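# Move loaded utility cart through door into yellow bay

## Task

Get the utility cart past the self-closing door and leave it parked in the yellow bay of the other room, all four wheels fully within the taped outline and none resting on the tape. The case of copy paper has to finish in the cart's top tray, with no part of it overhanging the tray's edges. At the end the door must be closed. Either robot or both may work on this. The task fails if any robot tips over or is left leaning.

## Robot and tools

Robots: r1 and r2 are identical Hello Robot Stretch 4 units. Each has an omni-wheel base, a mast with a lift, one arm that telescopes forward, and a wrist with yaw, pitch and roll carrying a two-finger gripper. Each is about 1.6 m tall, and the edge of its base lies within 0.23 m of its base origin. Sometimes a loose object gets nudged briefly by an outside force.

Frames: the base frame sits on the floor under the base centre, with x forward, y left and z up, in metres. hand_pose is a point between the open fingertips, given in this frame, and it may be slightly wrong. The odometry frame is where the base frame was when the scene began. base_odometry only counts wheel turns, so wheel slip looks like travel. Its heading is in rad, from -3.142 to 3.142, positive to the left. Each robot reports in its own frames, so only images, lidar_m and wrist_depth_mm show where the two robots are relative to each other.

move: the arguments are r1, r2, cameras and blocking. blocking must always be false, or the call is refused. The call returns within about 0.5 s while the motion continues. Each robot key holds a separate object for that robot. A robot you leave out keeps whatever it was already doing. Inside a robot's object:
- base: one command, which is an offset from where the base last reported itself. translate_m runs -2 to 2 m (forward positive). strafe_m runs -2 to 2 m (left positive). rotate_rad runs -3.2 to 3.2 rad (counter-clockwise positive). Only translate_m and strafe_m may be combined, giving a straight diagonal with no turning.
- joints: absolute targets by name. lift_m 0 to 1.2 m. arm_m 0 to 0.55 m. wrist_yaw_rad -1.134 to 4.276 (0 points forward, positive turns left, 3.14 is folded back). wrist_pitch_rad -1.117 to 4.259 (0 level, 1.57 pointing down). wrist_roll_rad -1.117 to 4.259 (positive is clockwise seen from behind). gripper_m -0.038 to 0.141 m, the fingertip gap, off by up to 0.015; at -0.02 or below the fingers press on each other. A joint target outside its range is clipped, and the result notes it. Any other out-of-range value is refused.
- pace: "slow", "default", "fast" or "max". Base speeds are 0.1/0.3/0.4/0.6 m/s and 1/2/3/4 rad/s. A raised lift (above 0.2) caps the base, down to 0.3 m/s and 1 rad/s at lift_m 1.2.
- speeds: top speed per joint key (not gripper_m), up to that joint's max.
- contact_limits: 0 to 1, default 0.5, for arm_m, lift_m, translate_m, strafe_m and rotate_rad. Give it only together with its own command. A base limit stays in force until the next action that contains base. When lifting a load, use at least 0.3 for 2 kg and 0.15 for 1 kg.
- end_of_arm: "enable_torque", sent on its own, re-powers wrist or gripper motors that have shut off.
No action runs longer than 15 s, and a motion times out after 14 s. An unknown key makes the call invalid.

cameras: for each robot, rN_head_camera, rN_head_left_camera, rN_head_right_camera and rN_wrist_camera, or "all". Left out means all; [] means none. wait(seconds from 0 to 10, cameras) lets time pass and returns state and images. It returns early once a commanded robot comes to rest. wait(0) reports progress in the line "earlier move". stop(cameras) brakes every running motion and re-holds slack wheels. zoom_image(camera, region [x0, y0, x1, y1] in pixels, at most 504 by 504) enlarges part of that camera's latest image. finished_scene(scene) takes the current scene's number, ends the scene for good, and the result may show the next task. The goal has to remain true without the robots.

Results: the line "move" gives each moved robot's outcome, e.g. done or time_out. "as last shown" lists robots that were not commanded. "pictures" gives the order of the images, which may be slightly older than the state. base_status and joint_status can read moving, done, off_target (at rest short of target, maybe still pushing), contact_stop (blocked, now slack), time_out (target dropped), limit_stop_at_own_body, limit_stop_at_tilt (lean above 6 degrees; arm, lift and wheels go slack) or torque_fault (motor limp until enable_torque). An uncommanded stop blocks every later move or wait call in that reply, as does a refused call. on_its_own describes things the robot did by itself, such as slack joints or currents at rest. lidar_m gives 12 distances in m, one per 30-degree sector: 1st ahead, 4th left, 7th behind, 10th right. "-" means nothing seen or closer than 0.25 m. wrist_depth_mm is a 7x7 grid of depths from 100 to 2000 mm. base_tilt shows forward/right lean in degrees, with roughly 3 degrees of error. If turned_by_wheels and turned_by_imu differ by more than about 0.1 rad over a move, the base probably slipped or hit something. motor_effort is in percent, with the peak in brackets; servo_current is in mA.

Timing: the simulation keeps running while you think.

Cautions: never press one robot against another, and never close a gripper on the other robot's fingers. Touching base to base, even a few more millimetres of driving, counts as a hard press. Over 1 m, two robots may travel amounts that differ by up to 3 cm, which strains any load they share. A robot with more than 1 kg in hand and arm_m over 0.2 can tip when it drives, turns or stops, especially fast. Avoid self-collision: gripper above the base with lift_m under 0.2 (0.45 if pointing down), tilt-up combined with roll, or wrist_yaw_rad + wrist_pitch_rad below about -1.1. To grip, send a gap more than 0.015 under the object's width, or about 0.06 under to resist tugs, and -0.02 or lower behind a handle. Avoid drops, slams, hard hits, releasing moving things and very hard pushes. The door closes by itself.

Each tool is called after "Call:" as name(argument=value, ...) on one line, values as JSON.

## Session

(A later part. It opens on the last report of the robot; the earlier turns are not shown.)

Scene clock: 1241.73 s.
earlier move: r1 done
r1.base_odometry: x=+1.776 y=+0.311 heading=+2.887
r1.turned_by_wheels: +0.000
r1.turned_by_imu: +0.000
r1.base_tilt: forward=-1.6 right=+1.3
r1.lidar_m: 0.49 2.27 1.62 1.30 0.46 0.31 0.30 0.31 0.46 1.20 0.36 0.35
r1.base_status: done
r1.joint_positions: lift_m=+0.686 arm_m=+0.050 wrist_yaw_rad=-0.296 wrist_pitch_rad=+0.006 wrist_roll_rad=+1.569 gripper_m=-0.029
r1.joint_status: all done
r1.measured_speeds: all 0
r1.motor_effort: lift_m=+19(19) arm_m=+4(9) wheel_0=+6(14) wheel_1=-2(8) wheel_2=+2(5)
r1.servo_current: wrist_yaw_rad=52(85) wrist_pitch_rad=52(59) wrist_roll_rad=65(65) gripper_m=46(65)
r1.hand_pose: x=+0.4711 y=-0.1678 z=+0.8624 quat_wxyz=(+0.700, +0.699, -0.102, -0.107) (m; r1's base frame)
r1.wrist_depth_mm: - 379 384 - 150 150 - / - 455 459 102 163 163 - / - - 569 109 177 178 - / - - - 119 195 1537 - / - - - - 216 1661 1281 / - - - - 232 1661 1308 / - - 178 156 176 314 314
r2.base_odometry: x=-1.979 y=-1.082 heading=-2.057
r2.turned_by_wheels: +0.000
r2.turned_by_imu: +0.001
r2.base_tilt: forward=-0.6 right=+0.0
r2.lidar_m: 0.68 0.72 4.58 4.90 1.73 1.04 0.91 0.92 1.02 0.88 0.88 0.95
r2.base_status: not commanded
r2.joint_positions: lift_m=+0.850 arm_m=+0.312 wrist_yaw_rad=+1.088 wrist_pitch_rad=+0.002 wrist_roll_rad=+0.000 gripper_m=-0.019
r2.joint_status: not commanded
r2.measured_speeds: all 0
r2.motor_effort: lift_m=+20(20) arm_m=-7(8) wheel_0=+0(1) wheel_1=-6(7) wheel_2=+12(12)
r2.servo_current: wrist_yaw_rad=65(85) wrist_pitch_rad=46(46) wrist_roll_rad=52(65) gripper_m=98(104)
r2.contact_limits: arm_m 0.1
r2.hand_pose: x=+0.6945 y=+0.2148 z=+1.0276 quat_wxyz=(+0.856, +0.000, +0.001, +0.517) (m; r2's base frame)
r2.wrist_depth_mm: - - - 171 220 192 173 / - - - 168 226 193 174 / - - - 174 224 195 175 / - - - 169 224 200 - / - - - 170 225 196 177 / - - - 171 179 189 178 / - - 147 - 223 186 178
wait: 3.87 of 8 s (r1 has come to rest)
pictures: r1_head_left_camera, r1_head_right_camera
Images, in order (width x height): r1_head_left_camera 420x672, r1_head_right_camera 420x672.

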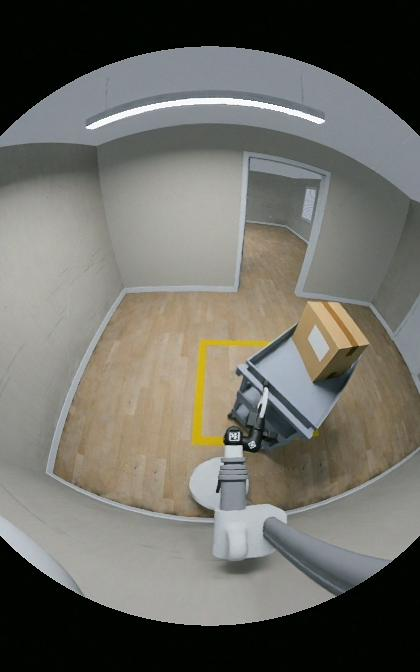

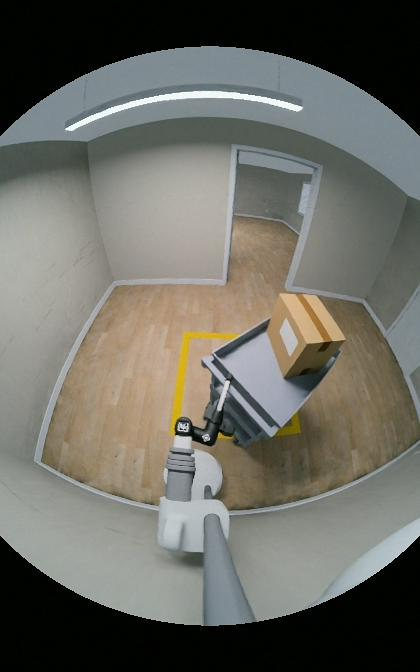

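Call:
move(r1={"joints":{"gripper_m":0.1}}, blocking=false, cameras=[])

Call:
wait(seconds=3, cameras=[])

Call:
move(r1={"joints":{"arm_m":0.0},"base":{"translate_m":-0.03},"pace":"slow"}, blocking=false, cameras=[])

Call:
wait(seconds=3, cameras=["r1_head_camera","r1_wrist_camera"])

Scene clock: 1254.03 s.
move: r1 moving
r1.base_odometry: x=+1.776 y=+0.311 heading=+2.887
r1.turned_by_wheels: +0.000
r1.turned_by_imu: +0.000
r1.base_tilt: forward=-1.6 right=+1.3
r1.lidar_m: 0.46 2.23 1.63 1.32 0.44 0.32 0.29 0.30 0.44 1.20 0.34 0.36
r1.base_status: not commanded
r1.joint_positions: lift_m=+0.686 arm_m=+0.050 wrist_yaw_rad=-0.296 wrist_pitch_rad=+0.006 wrist_roll_rad=+1.569 gripper_m=-0.004
r1.joint_status: gripper_m moving
r1.measured_speeds: all 0
r1.motor_effort: lift_m=+19(19) arm_m=+4(4) wheel_0=+6(6) wheel_1=-2(2) wheel_2=+2(2)
r1.servo_current: wrist_yaw_rad=46(78) wrist_pitch_rad=46(52) wrist_roll_rad=46(65) gripper_m=72(72)
r1.hand_pose: x=+0.4711 y=-0.1678 z=+0.8624 quat_wxyz=(+0.700, +0.699, -0.102, -0.107) (m; r1's base frame)
r1.wrist_depth_mm: - 384 389 - 151 152 - / - 459 459 103 165 165 - / - - 574 112 180 180 - / - - - - 199 1537 - / - - - - 220 1661 1308 / - - - - 236 1756 1308 / - - 161 143 181 315 315
r2: as last shown
r2.turned_by_imu: +0.000
r2.base_tilt: forward=-0.6 right=+0.1
r2.lidar_m: 0.68 0.73 4.58 4.92 1.70 1.06 0.91 0.91 1.03 0.86 0.89 0.97
r2.motor_effort: lift_m=+20(20) arm_m=-8(8) wheel_0=+1(1) wheel_1=-6(7) wheel_2=+12(12)
r2.servo_current: wrist_yaw_rad=72(78) wrist_pitch_rad=46(46) wrist_roll_rad=52(52) gripper_m=98(98)
r2.contact_limits: arm_m 0.1
r2.wrist_depth_mm: - - - 170 220 192 173 / - - - 168 226 193 174 / - - - 174 224 195 176 / - - - 169 224 200 - / - - - 170 226 198 178 / - - - 170 179 189 178 / - - 147 - 223 186 178
pictures: none
No camera images: "cameras" was empty.

Scene clock: 1255.53 s.
earlier move: r1 done
r1.base_odometry: x=+1.776 y=+0.311 heading=+2.887
r1.turned_by_wheels: +0.000
r1.turned_by_imu: +0.000
r1.base_tilt: forward=-1.6 right=+1.3
r1.lidar_m: 0.50 2.21 1.61 1.30 0.45 0.31 0.28 0.32 0.41 1.21 0.36 0.35
r1.base_status: not commanded
r1.joint_positions: lift_m=+0.686 arm_m=+0.050 wrist_yaw_rad=-0.297 wrist_pitch_rad=+0.006 wrist_roll_rad=+1.569 gripper_m=+0.100
r1.joint_status: all done
r1.measured_speeds: all 0
r1.motor_effort: lift_m=+19(19) arm_m=+4(4) wheel_0=+6(6) wheel_1=-2(2) wheel_2=+2(2)
r1.servo_current: wrist_yaw_rad=59(78) wrist_pitch_rad=52(59) wrist_roll_rad=59(72) gripper_m=39(104)
r1.hand_pose: x=+0.4711 y=-0.1679 z=+0.8624 quat_wxyz=(+0.700, +0.699, -0.102, -0.107) (m; r1's base frame)
r1.wrist_depth_mm: - 384 389 - 152 154 - / - 473 462 106 168 168 - / - - 574 112 183 - - / - - - - 201 1537 - / - - - - 224 1661 1281 / - - - 173 237 1756 1281 / - - 160 148 158 317 324
r2.base_odometry: x=-1.979 y=-1.082 heading=-2.057
r2.turned_by_wheels: +0.000
r2.turned_by_imu: +0.000
r2.base_tilt: forward=-0.6 right=+0.0
r2.lidar_m: 0.71 0.73 4.58 4.93 1.73 1.07 0.90 0.91 0.99 0.88 0.88 0.97
r2.base_status: not commanded
r2.joint_positions: lift_m=+0.850 arm_m=+0.312 wrist_yaw_rad=+1.088 wrist_pitch_rad=+0.002 wrist_roll_rad=+0.000 gripper_m=-0.019
r2.joint_status: not commanded
r2.measured_speeds: all 0
r2.motor_effort: lift_m=+20(20) arm_m=-8(8) wheel_0=+1(1) wheel_1=-6(7) wheel_2=+12(12)
r2.servo_current: wrist_yaw_rad=72(85) wrist_pitch_rad=39(46) wrist_roll_rad=46(59) gripper_m=91(104)
r2.contact_limits: arm_m 0.1
r2.hand_pose: x=+0.6945 y=+0.2148 z=+1.0276 quat_wxyz=(+0.856, +0.000, +0.001, +0.517) (m; r2's base frame)
r2.wrist_depth_mm: - - - 170 220 192 173 / - - - 168 226 194 174 / - - - 174 224 195 175 / - - - 170 223 200 - / - - - 171 226 197 178 / - - - 171 179 190 178 / - - 147 - 224 186 179
wait: 1.50 of 3 s (r1 has come to rest)
pictures: none
No camera images: "cameras" was empty.

Scene clock: 1256.03 s.
move: r1 moving
r1.base_odometry: x=+1.788 y=+0.308 heading=+2.886
r1.turned_by_wheels: +0.000
r1.turned_by_imu: +0.000
r1.base_tilt: forward=-1.6 right=+1.3
r1.lidar_m: 0.50 2.22 1.62 1.27 0.43 0.28 0.28 0.27 0.43 1.15 0.37 0.37
r1.base_status: translate_m moving
r1.joint_positions: lift_m=+0.686 arm_m=+0.037 wrist_yaw_rad=-0.297 wrist_pitch_rad=+0.003 wrist_roll_rad=+1.569 gripper_m=+0.100
r1.joint_status: arm_m moving
r1.measured_speeds: translate_m=-0.050 strafe_m=-0.001 rotate_rad=+0.001 lift_m=+0.000 arm_m=-0.049 wrist_yaw_rad=+0.000 wrist_pitch_rad=+0.000 wrist_roll_rad=+0.000
r1.motor_effort: lift_m=+19(19) arm_m=-4(6) wheel_0=-5(5) wheel_1=-4(5) wheel_2=+5(7)
r1.servo_current: wrist_yaw_rad=59(59) wrist_pitch_rad=46(52) wrist_roll_rad=59(59) gripper_m=39(46)
r1.hand_pose: x=+0.4585 y=-0.1680 z=+0.8634 quat_wxyz=(+0.700, +0.699, -0.104, -0.106) (m; r1's base frame)
r1.wrist_depth_mm: - 382 387 109 168 168 - / - 469 459 120 181 - - / - - 564 - 198 - - / - - - - 217 1661 - / - - - - 238 1661 1336 / - - 215 181 193 1576 1308 / - - - 144 327 334 340
r2: as last shown
r2.lidar_m: 0.69 0.71 4.61 4.92 1.71 1.04 0.92 0.91 1.01 0.90 0.90 0.98
r2.motor_effort: lift_m=+20(20) arm_m=-7(8) wheel_0=+1(1) wheel_1=-6(7) wheel_2=+12(12)
r2.servo_current: wrist_yaw_rad=65(85) wrist_pitch_rad=39(46) wrist_roll_rad=39(52) gripper_m=85(104)
r2.contact_limits: arm_m 0.1
r2.wrist_depth_mm: - - - 171 220 193 173 / - - - 168 226 193 174 / - - - 174 223 195 175 / - - - 170 224 200 - / - - - 171 226 196 177 / - - - 170 179 189 178 / - - 146 - 223 186 178
pictures: none
No camera images: "cameras" was empty.

Scene clock: 1257.23 s.
earlier move: r1 done
r1.base_odometry: x=+1.805 y=+0.304 heading=+2.886
r1.turned_by_wheels: +0.000
r1.turned_by_imu: +0.000
r1.base_tilt: forward=-1.6 right=+1.3
r1.lidar_m: 0.47 2.25 1.63 1.18 0.41 0.27 0.25 0.28 0.40 1.10 0.36 0.38
r1.base_status: done
r1.joint_positions: lift_m=+0.686 arm_m=+0.000 wrist_yaw_rad=-0.297 wrist_pitch_rad=+0.003 wrist_roll_rad=+1.569 gripper_m=+0.100
r1.joint_status: all done
r1.measured_speeds: all 0
r1.motor_effort: lift_m=+19(19) arm_m=-5(8) wheel_0=-3(7) wheel_1=-4(5) wheel_2=+3(7)
r1.servo_current: wrist_yaw_rad=65(65) wrist_pitch_rad=46(52) wrist_roll_rad=39(65) gripper_m=46(46)
r1.hand_pose: x=+0.4212 y=-0.1680 z=+0.8634 quat_wxyz=(+0.700, +0.699, -0.104, -0.106) (m; r1's base frame)
r1.wrist_depth_mm: - 418 418 144 201 - - / - 480 466 158 217 - - / - - 574 236 237 - - / - - - 252 256 1863 - / - - - - 286 1808 - / - - 215 - 193 1537 1308 / - - - 144 387 387 394
r2.base_odometry: x=-1.979 y=-1.082 heading=-2.057
r2.turned_by_wheels: +0.000
r2.turned_by_imu: +0.000
r2.base_tilt: forward=-0.6 right=+0.1
r2.lidar_m: 0.68 0.70 4.61 4.93 1.72 1.07 0.91 0.91 0.99 0.88 0.87 0.98
r2.base_status: not commanded
r2.joint_positions: lift_m=+0.850 arm_m=+0.312 wrist_yaw_rad=+1.088 wrist_pitch_rad=+0.002 wrist_roll_rad=+0.000 gripper_m=-0.019
r2.joint_status: not commanded
r2.measured_speeds: all 0
r2.motor_effort: lift_m=+20(20) arm_m=-7(8) wheel_0=+1(1) wheel_1=-6(7) wheel_2=+11(12)
r2.servo_current: wrist_yaw_rad=85(85) wrist_pitch_rad=46(46) wrist_roll_rad=52(52) gripper_m=98(104)
r2.contact_limits: arm_m 0.1
r2.hand_pose: x=+0.6945 y=+0.2148 z=+1.0276 quat_wxyz=(+0.856, +0.000, +0.001, +0.517) (m; r2's base frame)
r2.wrist_depth_mm: - - - 170 220 192 174 / - - - 167 227 193 174 / - - - 174 224 195 175 / - - - 169 224 200 - / - - - 171 225 197 177 / - - - 171 179 189 178 / - - 147 - 224 186 179
wait: 1.20 of 3 s (r1 has come to rest)
pictures: r1_head_camera, r1_wrist_camera
Images, in order (width x height): r1_head_camera 420x560, r1_wrist_camera 616x392.

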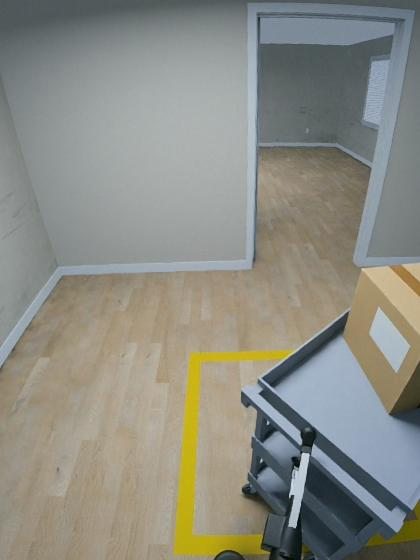

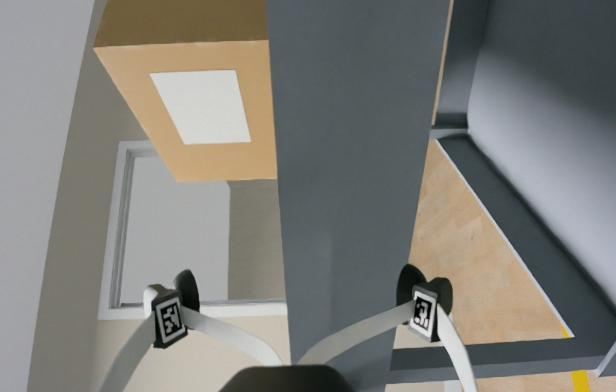

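Call:
move(r1={"base":{"strafe_m":0.15},"pace":"slow"}, blocking=false, cameras=[])

Call:
wait(seconds=3, cameras=[])

Call:
move(r1={"joints":{"lift_m":0.95,"gripper_m":-0.03}}, blocking=false, cameras=[])

Call:
wait(seconds=3, cameras=["r1_head_camera","r1_head_right_camera"])

Scene clock: 1265.23 s.
move: r1 moving
r1.base_odometry: x=+1.801 y=+0.290 heading=+2.886
r1.turned_by_wheels: +0.000
r1.turned_by_imu: +0.000
r1.base_tilt: forward=-1.5 right=+1.3
r1.lidar_m: 0.51 2.22 1.60 1.19 0.42 0.28 0.27 0.28 0.39 1.09 0.39 0.40
r1.base_status: strafe_m moving
r1.joint_positions: lift_m=+0.686 arm_m=+0.000 wrist_yaw_rad=-0.297 wrist_pitch_rad=+0.003 wrist_roll_rad=+1.569 gripper_m=+0.100
r1.joint_status: not commanded
r1.measured_speeds: translate_m=+0.000 strafe_m=+0.057 rotate_rad=+0.001 lift_m=+0.000 arm_m=+0.000 wrist_yaw_rad=+0.000 wrist_pitch_rad=+0.000 wrist_roll_rad=+0.000
r1.motor_effort: lift_m=+19(19) arm_m=-5(5) wheel_0=-6(9) wheel_1=+7(7) wheel_2=-1(3)
r1.servo_current: wrist_yaw_rad=46(59) wrist_pitch_rad=46(46) wrist_roll_rad=39(78) gripper_m=46(52)
r1.hand_pose: x=+0.4212 y=-0.1680 z=+0.8634 quat_wxyz=(+0.700, +0.699, -0.104, -0.106) (m; r1's base frame)
r1.wrist_depth_mm: - 427 424 154 209 - - / - 500 484 170 225 - - / - - 591 237 247 - - / - - - 264 265 - - / - - - - 298 1808 - / - - 214 - 193 1618 488 / - - - 144 389 397 394
r2: as last shown
r2.lidar_m: 0.69 0.73 4.57 4.94 1.71 1.06 0.91 0.91 1.00 0.87 0.89 0.99
r2.motor_effort: lift_m=+20(20) arm_m=-8(8) wheel_0=+1(1) wheel_1=-6(7) wheel_2=+11(12)
r2.servo_current: wrist_yaw_rad=72(85) wrist_pitch_rad=39(46) wrist_roll_rad=39(59) gripper_m=98(104)
r2.contact_limits: arm_m 0.1
r2.wrist_depth_mm: - - - 171 220 193 173 / - - - 167 226 193 174 / - - - 174 224 195 175 / - - - 169 224 200 - / - - - 171 225 197 178 / - - - 170 178 189 178 / - - 147 - 224 186 179
pictures: none
No camera images: "cameras" was empty.

Scene clock: 1267.37 s.
earlier move: r1 done
r1.base_odometry: x=+1.767 y=+0.158 heading=+2.886
r1.turned_by_wheels: +0.000
r1.turned_by_imu: +0.001
r1.base_tilt: forward=-1.6 right=+1.3
r1.lidar_m: 2.46 2.04 1.49 1.18 0.41 0.29 0.27 0.26 0.37 1.09 0.47 0.49
r1.base_status: done
r1.joint_positions: lift_m=+0.686 arm_m=+0.000 wrist_yaw_rad=-0.297 wrist_pitch_rad=+0.003 wrist_roll_rad=+1.569 gripper_m=+0.100
r1.joint_status: not commanded
r1.measured_speeds: all 0
r1.motor_effort: lift_m=+19(19) arm_m=-5(5) wheel_0=-1(9) wheel_1=+2(8) wheel_2=+0(3)
r1.servo_current: wrist_yaw_rad=39(72) wrist_pitch_rad=39(52) wrist_roll_rad=39(78) gripper_m=46(52)
r1.hand_pose: x=+0.4212 y=-0.1680 z=+0.8634 quat_wxyz=(+0.700, +0.699, -0.104, -0.106) (m; r1's base frame)
r1.wrist_depth_mm: - - 564 255 312 - - / - - 676 278 347 - - / - - - - - 1863 - / - - - - - 1661 449 / - - - - - 1708 1205 / - - 215 - 198 1618 1308 / - - - 144 - 1808 1308
r2.base_odometry: x=-1.979 y=-1.082 heading=-2.057
r2.turned_by_wheels: +0.000
r2.turned_by_imu: +0.000
r2.base_tilt: forward=-0.6 right=+0.1
r2.lidar_m: 0.69 0.71 4.60 4.91 1.73 1.04 0.91 0.92 1.01 0.90 0.89 0.98
r2.base_status: not commanded
r2.joint_positions: lift_m=+0.850 arm_m=+0.312 wrist_yaw_rad=+1.088 wrist_pitch_rad=+0.002 wrist_roll_rad=+0.000 gripper_m=-0.019
r2.joint_status: not commanded
r2.measured_speeds: all 0
r2.motor_effort: lift_m=+20(20) arm_m=-8(8) wheel_0=+0(1) wheel_1=-6(7) wheel_2=+12(12)
r2.servo_current: wrist_yaw_rad=78(85) wrist_pitch_rad=33(46) wrist_roll_rad=33(59) gripper_m=98(104)
r2.contact_limits: arm_m 0.1
r2.hand_pose: x=+0.6945 y=+0.2148 z=+1.0276 quat_wxyz=(+0.856, +0.000, +0.001, +0.517) (m; r2's base frame)
r2.wrist_depth_mm: - - - 171 221 193 173 / - - - 167 226 193 174 / - - - 175 224 195 176 / - - - 169 224 200 - / - - - 171 226 197 177 / - - - 170 179 189 178 / - - 147 - 223 186 178
wait: 2.13 of 3 s (r1 has come to rest)
pictures: none
No camera images: "cameras" was empty.

Scene clock: 1267.87 s.
move: r1 moving
r1.base_odometry: x=+1.767 y=+0.158 heading=+2.886
r1.turned_by_wheels: +0.000
r1.turned_by_imu: +0.000
r1.base_tilt: forward=-1.6 right=+1.3
r1.lidar_m: 2.51 2.02 1.49 1.17 0.37 0.28 0.27 0.28 0.39 1.11 0.48 0.51
r1.base_status: not commanded
r1.joint_positions: lift_m=+0.723 arm_m=+0.000 wrist_yaw_rad=-0.297 wrist_pitch_rad=+0.003 wrist_roll_rad=+1.569 gripper_m=+0.084
r1.joint_status: lift_m moving; gripper_m moving
r1.measured_speeds: translate_m=+0.000 strafe_m=+0.000 rotate_rad=+0.000 lift_m=+0.146 arm_m=+0.000 wrist_yaw_rad=+0.000 wrist_pitch_rad=+0.000 wrist_roll_rad=+0.000
r1.motor_effort: lift_m=+26(27) arm_m=-5(5) wheel_0=-2(2) wheel_1=+2(2) wheel_2=+0(0)
r1.servo_current: wrist_yaw_rad=46(59) wrist_pitch_rad=39(46) wrist_roll_rad=59(59) gripper_m=98(98)
r1.hand_pose: x=+0.4212 y=-0.1680 z=+0.9009 quat_wxyz=(+0.700, +0.699, -0.104, -0.106) (m; r1's base frame)
r1.wrist_depth_mm: - - 574 574 306 - - / - - 683 654 330 - - / - - - - 366 1921 - / - - - - 415 1618 449 / - - - - 424 1708 1182 / - - 212 - 198 1618 1336 / - - - 150 - 1756 1308
r2: as last shown
r2.lidar_m: 0.71 0.73 4.60 4.93 1.76 1.07 0.93 0.93 1.01 0.87 0.89 0.98
r2.motor_effort: lift_m=+20(20) arm_m=-8(8) wheel_0=+0(1) wheel_1=-6(7) wheel_2=+11(12)
r2.servo_current: wrist_yaw_rad=78(91) wrist_pitch_rad=39(46) wrist_roll_rad=46(52) gripper_m=104(104)
r2.contact_limits: arm_m 0.1
r2.wrist_depth_mm: - - - 171 220 193 174 / - - - 168 227 193 175 / - - - 174 224 195 175 / - - - 169 224 200 - / - - - 171 226 196 178 / - - - 170 179 190 178 / - - 147 - 223 186 178
pictures: none
No camera images: "cameras" was empty.

Scene clock: 1269.53 s.
earlier move: r1 done
r1.base_odometry: x=+1.767 y=+0.158 heading=+2.886
r1.turned_by_wheels: +0.000
r1.turned_by_imu: +0.000
r1.base_tilt: forward=-1.6 right=+1.3
r1.lidar_m: 2.49 2.00 1.47 1.20 0.39 0.26 0.26 0.30 0.42 1.10 0.50 0.49
r1.base_status: not commanded
r1.joint_positions: lift_m=+0.949 arm_m=+0.000 wrist_yaw_rad=-0.297 wrist_pitch_rad=+0.003 wrist_roll_rad=+1.569 gripper_m=-0.029
r1.joint_status: all done
r1.measured_speeds: all 0
r1.motor_effort: lift_m=+25(29) arm_m=-5(5) wheel_0=-1(2) wheel_1=+1(2) wheel_2=+0(0)
r1.servo_current: wrist_yaw_rad=65(72) wrist_pitch_rad=46(52) wrist_roll_rad=59(65) gripper_m=65(130)
r1.hand_pose: x=+0.4212 y=-0.1680 z=+1.1269 quat_wxyz=(+0.700, +0.699, -0.104, -0.106) (m; r1's base frame)
r1.wrist_depth_mm: - - - - 580 585 459 / - - - - 691 654 488 / - - - - - 621 517 / - - - - - - 413 / - - - - - - 430 / - - 208 198 - - 1618 / - - 179 - 165 - 1618
r2.base_odometry: x=-1.979 y=-1.082 heading=-2.057
r2.turned_by_wheels: +0.000
r2.turned_by_imu: +0.000
r2.base_tilt: forward=-0.6 right=+0.1
r2.lidar_m: 0.65 0.72 4.57 4.92 1.69 1.05 0.92 0.91 0.98 0.87 0.88 0.99
r2.base_status: not commanded
r2.joint_positions: lift_m=+0.850 arm_m=+0.312 wrist_yaw_rad=+1.088 wrist_pitch_rad=+0.002 wrist_roll_rad=+0.000 gripper_m=-0.019
r2.joint_status: not commanded
r2.measured_speeds: all 0
r2.motor_effort: lift_m=+20(20) arm_m=-7(8) wheel_0=+1(1) wheel_1=-7(7) wheel_2=+12(12)
r2.servo_current: wrist_yaw_rad=78(91) wrist_pitch_rad=46(46) wrist_roll_rad=52(59) gripper_m=98(104)
r2.contact_limits: arm_m 0.1
r2.hand_pose: x=+0.6945 y=+0.2148 z=+1.0276 quat_wxyz=(+0.856, +0.000, +0.001, +0.517) (m; r2's base frame)
r2.wrist_depth_mm: - - - 170 220 192 174 / - - - 167 227 194 175 / - - - 174 224 195 176 / - - - 170 224 200 - / - - - 171 226 197 177 / - - - 170 179 190 178 / - - 147 - 224 186 178
wait: 1.67 of 3 s (r1 has come to rest)
pictures: r1_head_camera, r1_head_right_camera
Images, in order (width x height): r1_head_camera 420x560, r1_head_right_camera 420x672.

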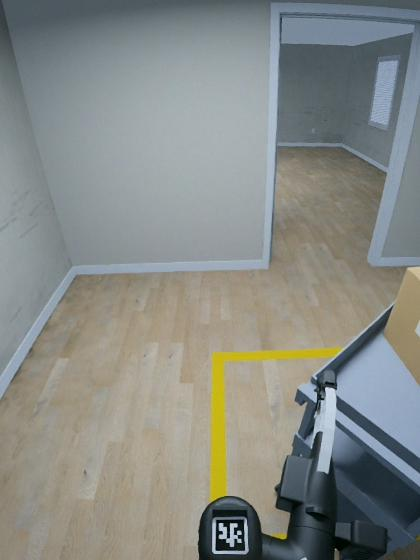

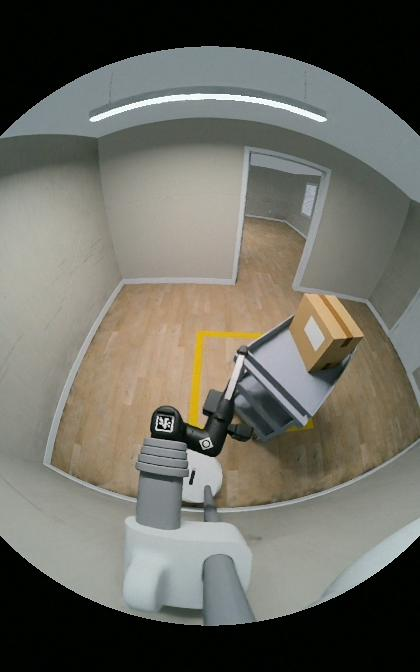

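Call:
move(r1={"base":{"strafe_m":-1.4},"contact_limits":{"strafe_m":0.2},"joints":{"wrist_yaw_rad":0.0},"pace":"default"}, blocking=false, cameras=[])

Call:
wait(seconds=7, cameras=["r1_head_camera","r1_head_left_camera"])

Scene clock: 1276.17 s.
move: r1 moving
r1.base_odometry: x=+1.776 y=+0.193 heading=+2.886
r1.turned_by_wheels: +0.000
r1.turned_by_imu: +0.000
r1.base_tilt: forward=-1.6 right=+1.3
r1.lidar_m: 0.56 2.09 1.52 1.20 0.39 0.30 0.26 0.28 0.41 1.08 0.46 0.47
r1.base_status: strafe_m moving
r1.joint_positions: lift_m=+0.949 arm_m=+0.000 wrist_yaw_rad=-0.003 wrist_pitch_rad=+0.003 wrist_roll_rad=+1.569 gripper_m=-0.029
r1.joint_status: wrist_yaw_rad moving
r1.measured_speeds: translate_m=-0.001 strafe_m=-0.141 rotate_rad=+0.005 lift_m=+0.000 arm_m=+0.000 wrist_yaw_rad=+0.037 wrist_pitch_rad=+0.000 wrist_roll_rad=+0.000
r1.motor_effort: lift_m=+25(25) arm_m=-5(5) wheel_0=+10(11) wheel_1=-9(10) wheel_2=+0(1)
r1.servo_current: wrist_yaw_rad=59(104) wrist_pitch_rad=39(46) wrist_roll_rad=65(65) gripper_m=72(72)
r1.contact_limits: strafe_m 0.2
r1.hand_pose: x=+0.4591 y=-0.0884 z=+1.1269 quat_wxyz=(+0.708, +0.706, +0.000, -0.002) (m; r1's base frame)
r1.wrist_depth_mm: - - - - - - 462 / - - - - - - 436 / - - - - - - 1708 / - - - - - - 1618 / - - - - - - 1661 / - - 209 197 - - 1618 / - - 179 - 165 - 1661
r2: as last shown
r2.base_tilt: forward=-0.6 right=+0.0
r2.lidar_m: 0.69 0.71 4.60 4.93 1.75 1.05 0.92 0.90 1.02 0.89 0.90 0.97
r2.motor_effort: lift_m=+20(20) arm_m=-7(8) wheel_0=+1(1) wheel_1=-6(7) wheel_2=+12(12)
r2.servo_current: wrist_yaw_rad=85(85) wrist_pitch_rad=39(46) wrist_roll_rad=59(59) gripper_m=98(104)
r2.contact_limits: arm_m 0.1
r2.wrist_depth_mm: - - - 171 220 192 173 / - - - 167 225 193 175 / - - - 174 224 195 176 / - - - 169 224 200 - / - - - 171 226 198 177 / - - - 170 179 190 178 / - - 147 - 223 186 178
pictures: none
No camera images: "cameras" was empty.

Scene clock: 1281.67 s.
earlier move: r1 done
r1.base_odometry: x=+2.120 y=+1.513 heading=+2.886
r1.turned_by_wheels: +0.000
r1.turned_by_imu: -0.010
r1.base_tilt: forward=-1.6 right=+1.3
r1.lidar_m: 2.50 0.73 0.73 0.93 0.36 0.27 0.25 0.27 0.39 0.98 2.00 2.65
r1.base_status: done
r1.joint_positions: lift_m=+0.950 arm_m=+0.000 wrist_yaw_rad=-0.003 wrist_pitch_rad=+0.003 wrist_roll_rad=+1.569 gripper_m=-0.029
r1.joint_status: all done
r1.measured_speeds: all 0
r1.motor_effort: lift_m=+24(25) arm_m=-4(5) wheel_0=+1(11) wheel_1=-1(11) wheel_2=+1(2)
r1.servo_current: wrist_yaw_rad=52(104) wrist_pitch_rad=46(52) wrist_roll_rad=65(85) gripper_m=65(72)
r1.contact_limits: strafe_m 0.2
r1.hand_pose: x=+0.4591 y=-0.0882 z=+1.1270 quat_wxyz=(+0.708, +0.706, +0.000, -0.002) (m; r1's base frame)
r1.wrist_depth_mm: - - - - - - 1576 / - - - - - - 1576 / - - - - - - 1576 / - - - - - - 1661 / - - - - - - 1618 / - - 208 198 - - 1618 / - - 176 - 165 - 1618
r2.base_odometry: x=-1.979 y=-1.082 heading=-2.057
r2.turned_by_wheels: +0.000
r2.turned_by_imu: +0.001
r2.base_tilt: forward=-0.6 right=+0.1
r2.lidar_m: 0.69 0.71 4.56 4.94 1.71 1.05 0.91 0.93 1.00 0.87 0.88 0.97
r2.base_status: not commanded
r2.joint_positions: lift_m=+0.850 arm_m=+0.312 wrist_yaw_rad=+1.088 wrist_pitch_rad=+0.002 wrist_roll_rad=+0.000 gripper_m=-0.019
r2.joint_status: not commanded
r2.measured_speeds: all 0
r2.motor_effort: lift_m=+20(20) arm_m=-8(8) wheel_0=+1(1) wheel_1=-6(7) wheel_2=+12(12)
r2.servo_current: wrist_yaw_rad=65(91) wrist_pitch_rad=39(46) wrist_roll_rad=46(59) gripper_m=98(104)
r2.contact_limits: arm_m 0.1
r2.hand_pose: x=+0.6945 y=+0.2148 z=+1.0276 quat_wxyz=(+0.856, +0.000, +0.001, +0.517) (m; r2's base frame)
r2.wrist_depth_mm: - - - 170 221 193 173 / - - - 168 226 193 174 / - - - 174 224 195 176 / - - - 169 225 200 - / - - - 171 225 197 178 / - - - 170 179 190 178 / - - 147 - 224 186 178
wait: 5.50 of 7 s (r1 has come to rest)
pictures: r1_head_camera, r1_head_left_camera
Images, in order (width x height): r1_head_camera 420x560, r1_head_left_camera 420x672.

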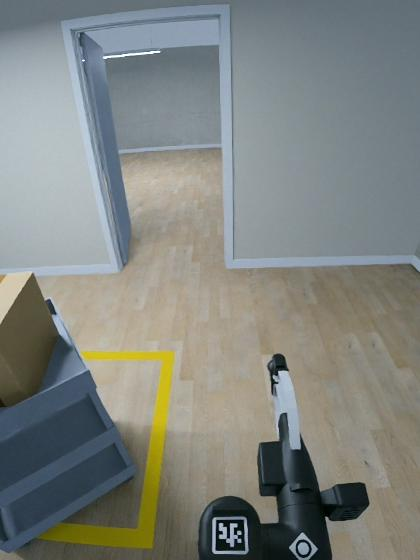

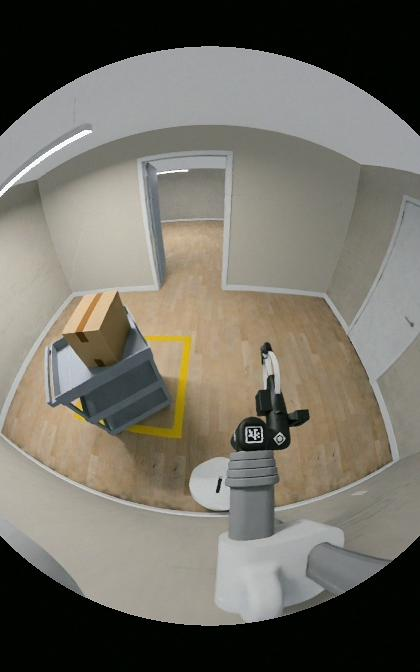

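Call:
zoom_image(camera="r1_head_camera", region=[0, 280, 250, 560])

Call:
zoom_image(camera="r1_head_left_camera", region=[30, 270, 230, 470])

Scaled by 1.800 from the camera's 420x560 image, which has a finer 600x800 frame.

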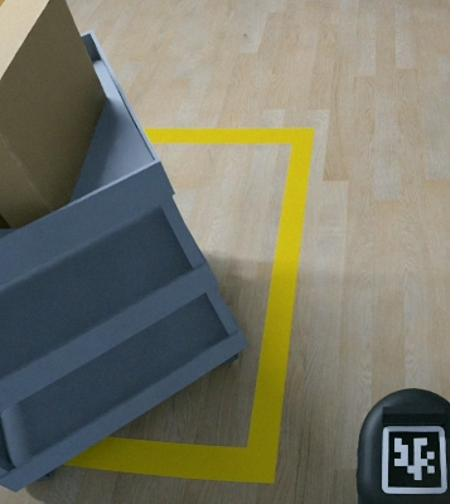

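Scaled by 2.520 from the camera's 420x672 image, which has a finer 600x960 frame.

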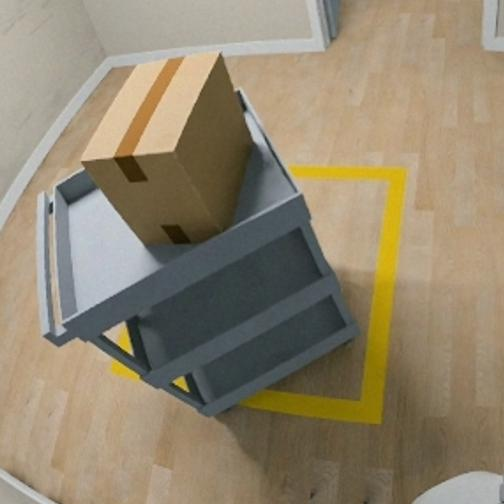

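Call:
move(r1={"base":{"strafe_m":1.4},"contact_limits":{"strafe_m":0.2},"joints":{"wrist_yaw_rad":-0.297,"gripper_m":0.1},"pace":"default"}, blocking=false, cameras=[])

Call:
wait(seconds=7, cameras=[])

Call:
move(r1={"joints":{"lift_m":0.686}}, blocking=false, cameras=[])

Call:
wait(seconds=3, cameras=["r1_head_camera","r1_wrist_camera","r1_head_right_camera"])

Scene clock: 1336.50 s.
move: r1 moving
r1.base_odometry: x=+2.111 y=+1.478 heading=+2.886
r1.turned_by_wheels: +0.000
r1.turned_by_imu: +0.000
r1.base_tilt: forward=-1.6 right=+1.3
r1.lidar_m: 2.51 0.71 0.72 0.90 0.37 0.28 0.25 0.26 0.39 0.97 2.05 2.64
r1.base_status: strafe_m moving
r1.joint_positions: lift_m=+0.950 arm_m=+0.000 wrist_yaw_rad=-0.294 wrist_pitch_rad=+0.003 wrist_roll_rad=+1.569 gripper_m=-0.004
r1.joint_status: wrist_yaw_rad moving; gripper_m moving
r1.measured_speeds: translate_m=+0.001 strafe_m=+0.142 rotate_rad=-0.005 lift_m=+0.000 arm_m=+0.000 wrist_yaw_rad=-0.036 wrist_pitch_rad=+0.000 wrist_roll_rad=+0.000
r1.motor_effort: lift_m=+24(24) arm_m=-4(5) wheel_0=-11(12) wheel_1=+8(10) wheel_2=-1(1)
r1.servo_current: wrist_yaw_rad=59(104) wrist_pitch_rad=46(52) wrist_roll_rad=46(59) gripper_m=65(78)
r1.contact_limits: strafe_m 0.2
r1.hand_pose: x=+0.4217 y=-0.1672 z=+1.1270 quat_wxyz=(+0.700, +0.699, -0.102, -0.105) (m; r1's base frame)
r1.wrist_depth_mm: - - - - - - 1576 / - - - - - - 1537 / - - - - - - 1618 / - - - - - - 1618 / - - - - - - 1618 / - - - 202 - - 1661 / - - 180 181 143 - 1661
r2: as last shown
r2.turned_by_imu: +0.000
r2.lidar_m: 0.67 0.73 4.60 4.94 1.74 1.06 0.90 0.91 1.01 0.90 0.87 0.99
r2.motor_effort: lift_m=+20(20) arm_m=-7(8) wheel_0=+1(1) wheel_1=-6(6) wheel_2=+12(12)
r2.servo_current: wrist_yaw_rad=78(78) wrist_pitch_rad=39(46) wrist_roll_rad=39(52) gripper_m=98(104)
r2.contact_limits: arm_m 0.1
r2.wrist_depth_mm: - - - 170 221 193 173 / - - - 167 227 193 174 / - - - 174 224 195 176 / - - - 170 224 200 - / - - - 171 225 197 178 / - - - 170 178 190 178 / - - 147 - 224 186 178
pictures: none
No camera images: "cameras" was empty.

Scene clock: 1342.00 s.
earlier move: r1 done
r1.base_odometry: x=+1.767 y=+0.158 heading=+2.886
r1.turned_by_wheels: +0.000
r1.turned_by_imu: +0.007
r1.base_tilt: forward=-1.6 right=+1.2
r1.lidar_m: 2.49 2.06 1.45 1.18 0.40 0.28 0.26 0.27 0.41 1.09 0.48 0.49
r1.base_status: done
r1.joint_positions: lift_m=+0.950 arm_m=+0.000 wrist_yaw_rad=-0.294 wrist_pitch_rad=+0.003 wrist_roll_rad=+1.569 gripper_m=+0.100
r1.joint_status: all done
r1.measured_speeds: all 0
r1.motor_effort: lift_m=+24(24) arm_m=-4(5) wheel_0=+0(12) wheel_1=-1(11) wheel_2=+0(2)
r1.servo_current: wrist_yaw_rad=46(104) wrist_pitch_rad=39(52) wrist_roll_rad=39(65) gripper_m=46(85)
r1.contact_limits: strafe_m 0.2
r1.hand_pose: x=+0.4216 y=-0.1673 z=+1.1270 quat_wxyz=(+0.700, +0.699, -0.103, -0.105) (m; r1's base frame)
r1.wrist_depth_mm: - - - - 574 580 462 / - - - - 683 640 488 / - - - - - 609 496 / - - - - - 574 413 / - - - - - - 427 / - - 215 - 198 - 1661 / - - - 144 - - 1661
r2.base_odometry: x=-1.979 y=-1.082 heading=-2.057
r2.turned_by_wheels: +0.000
r2.turned_by_imu: +0.001
r2.base_tilt: forward=-0.6 right=+0.1
r2.lidar_m: 0.71 0.69 4.57 4.92 1.73 1.07 0.92 0.91 0.99 0.88 0.88 0.98
r2.base_status: not commanded
r2.joint_positions: lift_m=+0.850 arm_m=+0.312 wrist_yaw_rad=+1.088 wrist_pitch_rad=+0.002 wrist_roll_rad=+0.000 gripper_m=-0.019
r2.joint_status: not commanded
r2.measured_speeds: all 0
r2.motor_effort: lift_m=+20(20) arm_m=-7(8) wheel_0=+1(1) wheel_1=-6(7) wheel_2=+11(12)
r2.servo_current: wrist_yaw_rad=72(85) wrist_pitch_rad=46(46) wrist_roll_rad=46(65) gripper_m=98(104)
r2.contact_limits: arm_m 0.1
r2.hand_pose: x=+0.6945 y=+0.2148 z=+1.0276 quat_wxyz=(+0.856, +0.000, +0.001, +0.517) (m; r2's base frame)
r2.wrist_depth_mm: - - - 170 221 193 173 / - - - 167 226 193 175 / - - - 175 224 195 175 / - - - 169 224 200 - / - - - 171 225 196 177 / - - - 171 179 190 178 / - - 147 - 224 186 178
wait: 5.50 of 7 s (r1 has come to rest)
pictures: none
No camera images: "cameras" was empty.

Scene clock: 1342.50 s.
move: r1 moving
r1.base_odometry: x=+1.767 y=+0.158 heading=+2.886
r1.turned_by_wheels: +0.000
r1.turned_by_imu: +0.000
r1.base_tilt: forward=-1.6 right=+1.3
r1.lidar_m: 2.49 2.04 1.48 1.20 0.39 0.27 0.27 0.27 0.44 1.09 0.49 0.49
r1.base_status: not commanded
r1.joint_positions: lift_m=+0.913 arm_m=+0.000 wrist_yaw_rad=-0.294 wrist_pitch_rad=+0.003 wrist_roll_rad=+1.569 gripper_m=+0.100
r1.joint_status: lift_m moving
r1.measured_speeds: translate_m=+0.000 strafe_m=+0.000 rotate_rad=+0.000 lift_m=-0.146 arm_m=+0.000 wrist_yaw_rad=+0.000 wrist_pitch_rad=+0.000 wrist_roll_rad=+0.000
r1.motor_effort: lift_m=+12(23) arm_m=-4(4) wheel_0=+0(1) wheel_1=-1(1) wheel_2=+0(0)
r1.servo_current: wrist_yaw_rad=52(59) wrist_pitch_rad=39(46) wrist_roll_rad=65(65) gripper_m=46(46)
r1.contact_limits: strafe_m 0.2
r1.hand_pose: x=+0.4216 y=-0.1673 z=+1.0900 quat_wxyz=(+0.700, +0.699, -0.103, -0.105) (m; r1's base frame)
r1.wrist_depth_mm: - - - 603 580 564 - / - - - 732 691 591 - / - - - - - 603 - / - - - - - 539 357 / - - - - - - 430 / - - 215 - 198 - 1576 / - - - 144 - - 1576
r2: as last shown
r2.turned_by_imu: +0.000
r2.lidar_m: 0.69 0.72 4.61 4.93 1.73 1.03 0.93 0.90 1.01 0.88 0.89 0.99
r2.motor_effort: lift_m=+20(20) arm_m=-8(8) wheel_0=+0(1) wheel_1=-6(6) wheel_2=+11(12)
r2.servo_current: wrist_yaw_rad=72(85) wrist_pitch_rad=39(46) wrist_roll_rad=39(52) gripper_m=104(104)
r2.contact_limits: arm_m 0.1
r2.wrist_depth_mm: - - - 171 220 193 173 / - - - 167 227 193 175 / - - - 174 224 195 176 / - - - 169 224 200 - / - - - 170 225 196 178 / - - - 170 179 190 178 / - - 147 - 224 186 178
pictures: none
No camera images: "cameras" was empty.

Scene clock: 1344.17 s.
earlier move: r1 done
r1.base_odometry: x=+1.767 y=+0.158 heading=+2.886
r1.turned_by_wheels: +0.000
r1.turned_by_imu: +0.000
r1.base_tilt: forward=-1.6 right=+1.3
r1.lidar_m: 2.50 2.04 1.47 1.18 0.40 0.29 0.27 0.29 0.41 1.12 0.48 0.51
r1.base_status: not commanded
r1.joint_positions: lift_m=+0.687 arm_m=+0.000 wrist_yaw_rad=-0.294 wrist_pitch_rad=+0.003 wrist_roll_rad=+1.569 gripper_m=+0.100
r1.joint_status: all done
r1.measured_speeds: all 0
r1.motor_effort: lift_m=+12(23) arm_m=-4(4) wheel_0=+0(1) wheel_1=-1(2) wheel_2=+0(0)
r1.servo_current: wrist_yaw_rad=39(72) wrist_pitch_rad=39(52) wrist_roll_rad=39(65) gripper_m=39(46)
r1.contact_limits: strafe_m 0.2
r1.hand_pose: x=+0.4216 y=-0.1673 z=+0.8640 quat_wxyz=(+0.700, +0.699, -0.103, -0.105) (m; r1's base frame)
r1.wrist_depth_mm: - - 564 254 315 - - / - - 676 279 345 - - / - - - - - 1863 - / - - - - - 1661 - / - - - - 439 1576 1205 / - - 216 - 197 1618 1308 / - - - 144 - 1808 1366
r2.base_odometry: x=-1.979 y=-1.082 heading=-2.057
r2.turned_by_wheels: +0.000
r2.turned_by_imu: +0.000
r2.base_tilt: forward=-0.6 right=+0.0
r2.lidar_m: 0.70 0.72 4.63 4.92 1.71 1.07 0.89 0.92 1.01 0.86 0.87 1.00
r2.base_status: not commanded
r2.joint_positions: lift_m=+0.850 arm_m=+0.312 wrist_yaw_rad=+1.088 wrist_pitch_rad=+0.002 wrist_roll_rad=+0.000 gripper_m=-0.019
r2.joint_status: not commanded
r2.measured_speeds: all 0
r2.motor_effort: lift_m=+20(20) arm_m=-8(8) wheel_0=+0(1) wheel_1=-6(7) wheel_2=+11(12)
r2.servo_current: wrist_yaw_rad=65(85) wrist_pitch_rad=39(46) wrist_roll_rad=46(52) gripper_m=98(104)
r2.contact_limits: arm_m 0.1
r2.hand_pose: x=+0.6945 y=+0.2148 z=+1.0276 quat_wxyz=(+0.856, +0.000, +0.001, +0.517) (m; r2's base frame)
r2.wrist_depth_mm: - - - 170 220 193 173 / - - - 168 226 193 174 / - - - 174 224 195 176 / - - - 170 224 200 - / - - - 170 225 197 177 / - - - 171 179 190 178 / - - 147 - 223 186 178
wait: 1.67 of 3 s (r1 has come to rest)
pictures: r1_head_camera, r1_head_right_camera, r1_wrist_camera
Images, in order (width x height): r1_head_camera 420x560, r1_head_right_camera 420x672, r1_wrist_camera 616x392.

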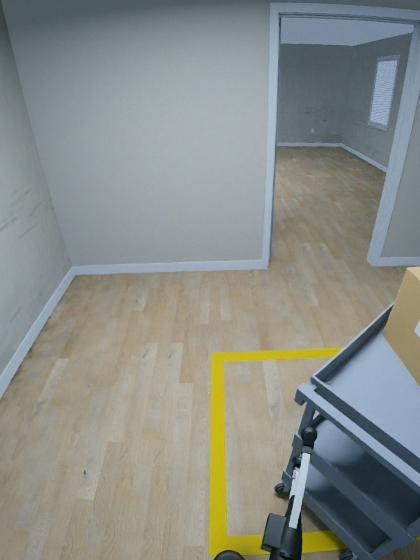

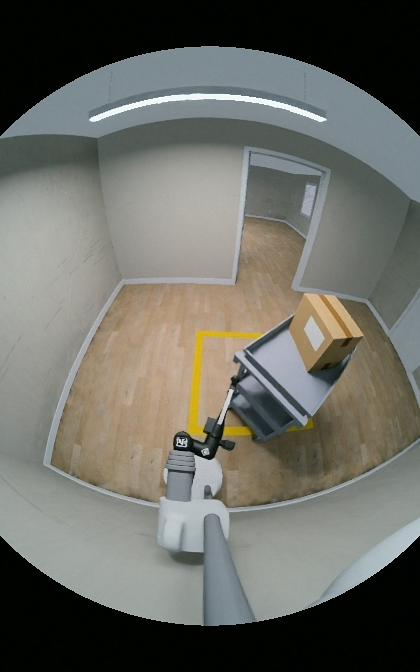

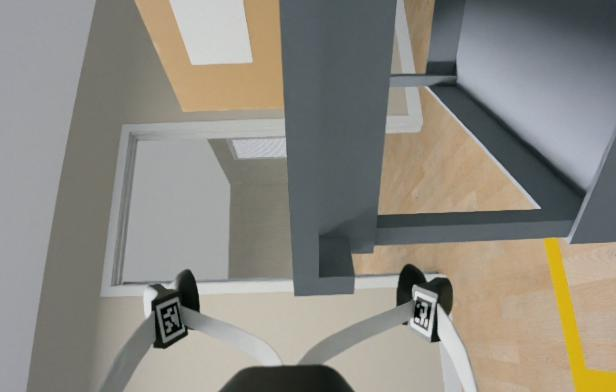

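Call:
move(r1={"base":{"strafe_m":-0.17},"pace":"slow"}, blocking=false, cameras=[])

Call:
wait(seconds=4, cameras=[])

Call:
move(r1={"joints":{"arm_m":0.085},"pace":"slow","contact_limits":{"arm_m":0.0}}, blocking=false, cameras=[])

Call:
wait(seconds=3, cameras=["r1_wrist_camera"])

Scene clock: 1350.23 s.
move: r1 moving
r1.base_odometry: x=+1.771 y=+0.172 heading=+2.886
r1.turned_by_wheels: +0.000
r1.turned_by_imu: +0.000
r1.base_tilt: forward=-1.6 right=+1.3
r1.lidar_m: 2.49 2.05 1.50 1.21 0.40 0.27 0.27 0.26 0.41 1.09 0.47 0.47
r1.base_status: strafe_m moving
r1.joint_positions: lift_m=+0.687 arm_m=+0.000 wrist_yaw_rad=-0.294 wrist_pitch_rad=+0.003 wrist_roll_rad=+1.569 gripper_m=+0.100
r1.joint_status: not commanded
r1.measured_speeds: translate_m=+0.000 strafe_m=-0.055 rotate_rad=-0.001 lift_m=+0.000 arm_m=+0.000 wrist_yaw_rad=+0.000 wrist_pitch_rad=+0.000 wrist_roll_rad=+0.000
r1.motor_effort: lift_m=+12(12) arm_m=-4(4) wheel_0=+6(8) wheel_1=-6(7) wheel_2=-1(2)
r1.servo_current: wrist_yaw_rad=65(65) wrist_pitch_rad=46(46) wrist_roll_rad=52(52) gripper_m=33(46)
r1.hand_pose: x=+0.4216 y=-0.1673 z=+0.8640 quat_wxyz=(+0.700, +0.699, -0.103, -0.105) (m; r1's base frame)
r1.wrist_depth_mm: - - 554 246 304 - - / - - 647 272 336 - - / - - - - - - - / - - - - - 1756 - / - - - - 433 1464 1078 / - - 216 - 193 1618 1308 / - - - 144 - 1808 1336
r2: as last shown
r2.base_tilt: forward=-0.6 right=+0.1
r2.lidar_m: 0.68 0.72 4.59 4.91 1.70 1.06 0.91 0.93 1.02 0.87 0.88 0.97
r2.servo_current: wrist_yaw_rad=78(91) wrist_pitch_rad=46(46) wrist_roll_rad=52(59) gripper_m=98(98)
r2.contact_limits: arm_m 0.1
r2.wrist_depth_mm: - - - 171 220 192 174 / - - - 168 227 193 174 / - - - 174 224 195 175 / - - - 170 224 200 - / - - - 171 226 198 178 / - - - 171 179 189 178 / - - 147 - 223 186 178
pictures: none
No camera images: "cameras" was empty.

Scene clock: 1352.57 s.
earlier move: r1 done
r1.base_odometry: x=+1.810 y=+0.323 heading=+2.886
r1.turned_by_wheels: +0.000
r1.turned_by_imu: -0.001
r1.base_tilt: forward=-1.6 right=+1.2
r1.lidar_m: 0.46 2.29 1.62 1.21 0.43 0.29 0.27 0.26 0.40 1.09 0.36 0.36
r1.base_status: done
r1.joint_positions: lift_m=+0.687 arm_m=+0.000 wrist_yaw_rad=-0.294 wrist_pitch_rad=+0.003 wrist_roll_rad=+1.569 gripper_m=+0.100
r1.joint_status: not commanded
r1.measured_speeds: all 0
r1.motor_effort: lift_m=+12(13) arm_m=-4(4) wheel_0=+3(9) wheel_1=-2(8) wheel_2=+0(2)
r1.servo_current: wrist_yaw_rad=52(72) wrist_pitch_rad=39(52) wrist_roll_rad=52(65) gripper_m=46(46)
r1.hand_pose: x=+0.4216 y=-0.1673 z=+0.8640 quat_wxyz=(+0.700, +0.699, -0.103, -0.105) (m; r1's base frame)
r1.wrist_depth_mm: - 424 430 130 187 - - / - 433 436 140 202 - - / - - 535 155 218 - - / - - - 173 238 1983 - / - - - - 258 1808 - / - - 214 - 190 1576 1308 / - - - 144 384 1464 399
r2.base_odometry: x=-1.979 y=-1.082 heading=-2.057
r2.turned_by_wheels: +0.000
r2.turned_by_imu: +0.000
r2.base_tilt: forward=-0.6 right=+0.1
r2.lidar_m: 0.70 0.71 4.62 4.93 1.74 1.05 0.92 0.94 1.00 0.88 0.88 0.97
r2.base_status: not commanded
r2.joint_positions: lift_m=+0.850 arm_m=+0.312 wrist_yaw_rad=+1.088 wrist_pitch_rad=+0.002 wrist_roll_rad=+0.000 gripper_m=-0.019
r2.joint_status: not commanded
r2.measured_speeds: all 0
r2.motor_effort: lift_m=+20(20) arm_m=-7(8) wheel_0=+1(1) wheel_1=-6(7) wheel_2=+12(12)
r2.servo_current: wrist_yaw_rad=65(91) wrist_pitch_rad=33(46) wrist_roll_rad=52(59) gripper_m=98(104)
r2.contact_limits: arm_m 0.1
r2.hand_pose: x=+0.6945 y=+0.2148 z=+1.0276 quat_wxyz=(+0.856, +0.000, +0.001, +0.517) (m; r2's base frame)
r2.wrist_depth_mm: - - - 171 220 192 174 / - - - 168 226 193 174 / - - - 174 224 194 175 / - - - 169 224 200 - / - - - 171 226 197 177 / - - - 170 179 190 178 / - - 147 - 224 186 178
wait: 2.33 of 4 s (r1 has come to rest)
pictures: none
No camera images: "cameras" was empty.

Scene clock: 1353.07 s.
move: r1 moving
r1.base_odometry: x=+1.810 y=+0.323 heading=+2.886
r1.turned_by_wheels: +0.000
r1.turned_by_imu: +0.000
r1.base_tilt: forward=-1.6 right=+1.3
r1.lidar_m: 0.47 2.28 1.65 1.17 0.40 0.29 0.25 0.29 0.39 1.08 0.37 0.37
r1.base_status: not commanded
r1.joint_positions: lift_m=+0.687 arm_m=+0.013 wrist_yaw_rad=-0.294 wrist_pitch_rad=+0.003 wrist_roll_rad=+1.569 gripper_m=+0.100
r1.joint_status: arm_m moving
r1.measured_speeds: translate_m=+0.000 strafe_m=+0.000 rotate_rad=+0.000 lift_m=+0.000 arm_m=+0.049 wrist_yaw_rad=+0.000 wrist_pitch_rad=+0.000 wrist_roll_rad=+0.000
r1.motor_effort: lift_m=+13(13) arm_m=+6(7) wheel_0=+2(3) wheel_1=-2(2) wheel_2=+0(0)
r1.servo_current: wrist_yaw_rad=52(59) wrist_pitch_rad=52(52) wrist_roll_rad=52(65) gripper_m=39(46)
r1.contact_limits: arm_m 0
r1.hand_pose: x=+0.4341 y=-0.1673 z=+0.8640 quat_wxyz=(+0.700, +0.699, -0.103, -0.105) (m; r1's base frame)
r1.wrist_depth_mm: - 413 413 121 180 181 - / - 424 436 132 195 - - / - - 535 147 212 - - / - - - 164 231 - - / - - - - 254 1863 - / - - 214 - 191 1576 1308 / - - - 144 373 382 1281
r2: as last shown
r2.base_tilt: forward=-0.6 right=+0.0
r2.lidar_m: 0.68 0.72 4.59 4.93 1.74 1.05 0.91 0.93 1.01 0.87 0.88 0.97
r2.motor_effort: lift_m=+20(20) arm_m=-7(8) wheel_0=+1(1) wheel_1=-6(6) wheel_2=+11(12)
r2.servo_current: wrist_yaw_rad=65(78) wrist_pitch_rad=46(46) wrist_roll_rad=59(59) gripper_m=98(104)
r2.contact_limits: arm_m 0.1
r2.wrist_depth_mm: - - - 170 220 192 173 / - - - 168 226 193 174 / - - - 174 224 195 175 / - - - 170 225 200 - / - - - 171 226 197 178 / - - - 170 179 190 178 / - - 147 - 224 186 178
pictures: none
No camera images: "cameras" was empty.

Scene clock: 1354.70 s.
earlier move: r1 done
r1.base_odometry: x=+1.810 y=+0.323 heading=+2.886
r1.turned_by_wheels: +0.000
r1.turned_by_imu: +0.000
r1.base_tilt: forward=-1.6 right=+1.3
r1.lidar_m: 0.54 2.31 1.66 1.19 0.40 0.28 0.27 0.28 0.38 1.07 0.37 0.38
r1.base_status: not commanded
r1.joint_positions: lift_m=+0.687 arm_m=+0.085 wrist_yaw_rad=-0.295 wrist_pitch_rad=+0.003 wrist_roll_rad=+1.569 gripper_m=+0.100
r1.joint_status: all done
r1.measured_speeds: all 0
r1.motor_effort: lift_m=+12(13) arm_m=+6(10) wheel_0=+2(3) wheel_1=-1(2) wheel_2=+0(0)
r1.servo_current: wrist_yaw_rad=46(72) wrist_pitch_rad=39(52) wrist_roll_rad=33(72) gripper_m=39(52)
r1.contact_limits: arm_m 0
r1.hand_pose: x=+0.5062 y=-0.1675 z=+0.8640 quat_wxyz=(+0.700, +0.699, -0.103, -0.105) (m; r1's base frame)
r1.wrist_depth_mm: - 373 375 - 154 157 - / - 462 452 105 170 168 - / - - 564 113 185 185 - / - - - - 203 627 - / - - - - 223 1618 1281 / - - 214 169 200 1537 1336 / - - - 143 332 336 336
r2.base_odometry: x=-1.979 y=-1.082 heading=-2.057
r2.turned_by_wheels: +0.000
r2.turned_by_imu: +0.000
r2.base_tilt: forward=-0.6 right=+0.1
r2.lidar_m: 0.71 0.73 4.60 4.91 1.69 1.05 0.90 0.92 0.99 0.89 0.88 0.97
r2.base_status: not commanded
r2.joint_positions: lift_m=+0.850 arm_m=+0.312 wrist_yaw_rad=+1.088 wrist_pitch_rad=+0.002 wrist_roll_rad=+0.000 gripper_m=-0.019
r2.joint_status: not commanded
r2.measured_speeds: all 0
r2.motor_effort: lift_m=+20(20) arm_m=-7(8) wheel_0=+1(1) wheel_1=-6(7) wheel_2=+11(12)
r2.servo_current: wrist_yaw_rad=65(85) wrist_pitch_rad=46(46) wrist_roll_rad=39(59) gripper_m=98(104)
r2.contact_limits: arm_m 0.1
r2.hand_pose: x=+0.6945 y=+0.2148 z=+1.0276 quat_wxyz=(+0.856, +0.000, +0.001, +0.517) (m; r2's base frame)
r2.wrist_depth_mm: - - - 171 220 193 173 / - - - 167 227 193 174 / - - - 174 224 195 175 / - - - 169 224 200 - / - - - 170 226 196 178 / - - - 171 179 189 178 / - - 147 - 223 185 178
wait: 1.63 of 3 s (r1 has come to rest)
pictures: r1_wrist_camera
Images, in order (width x height): r1_wrist_camera 616x392.

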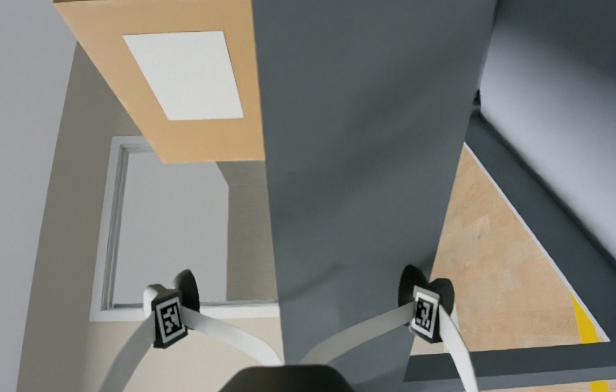

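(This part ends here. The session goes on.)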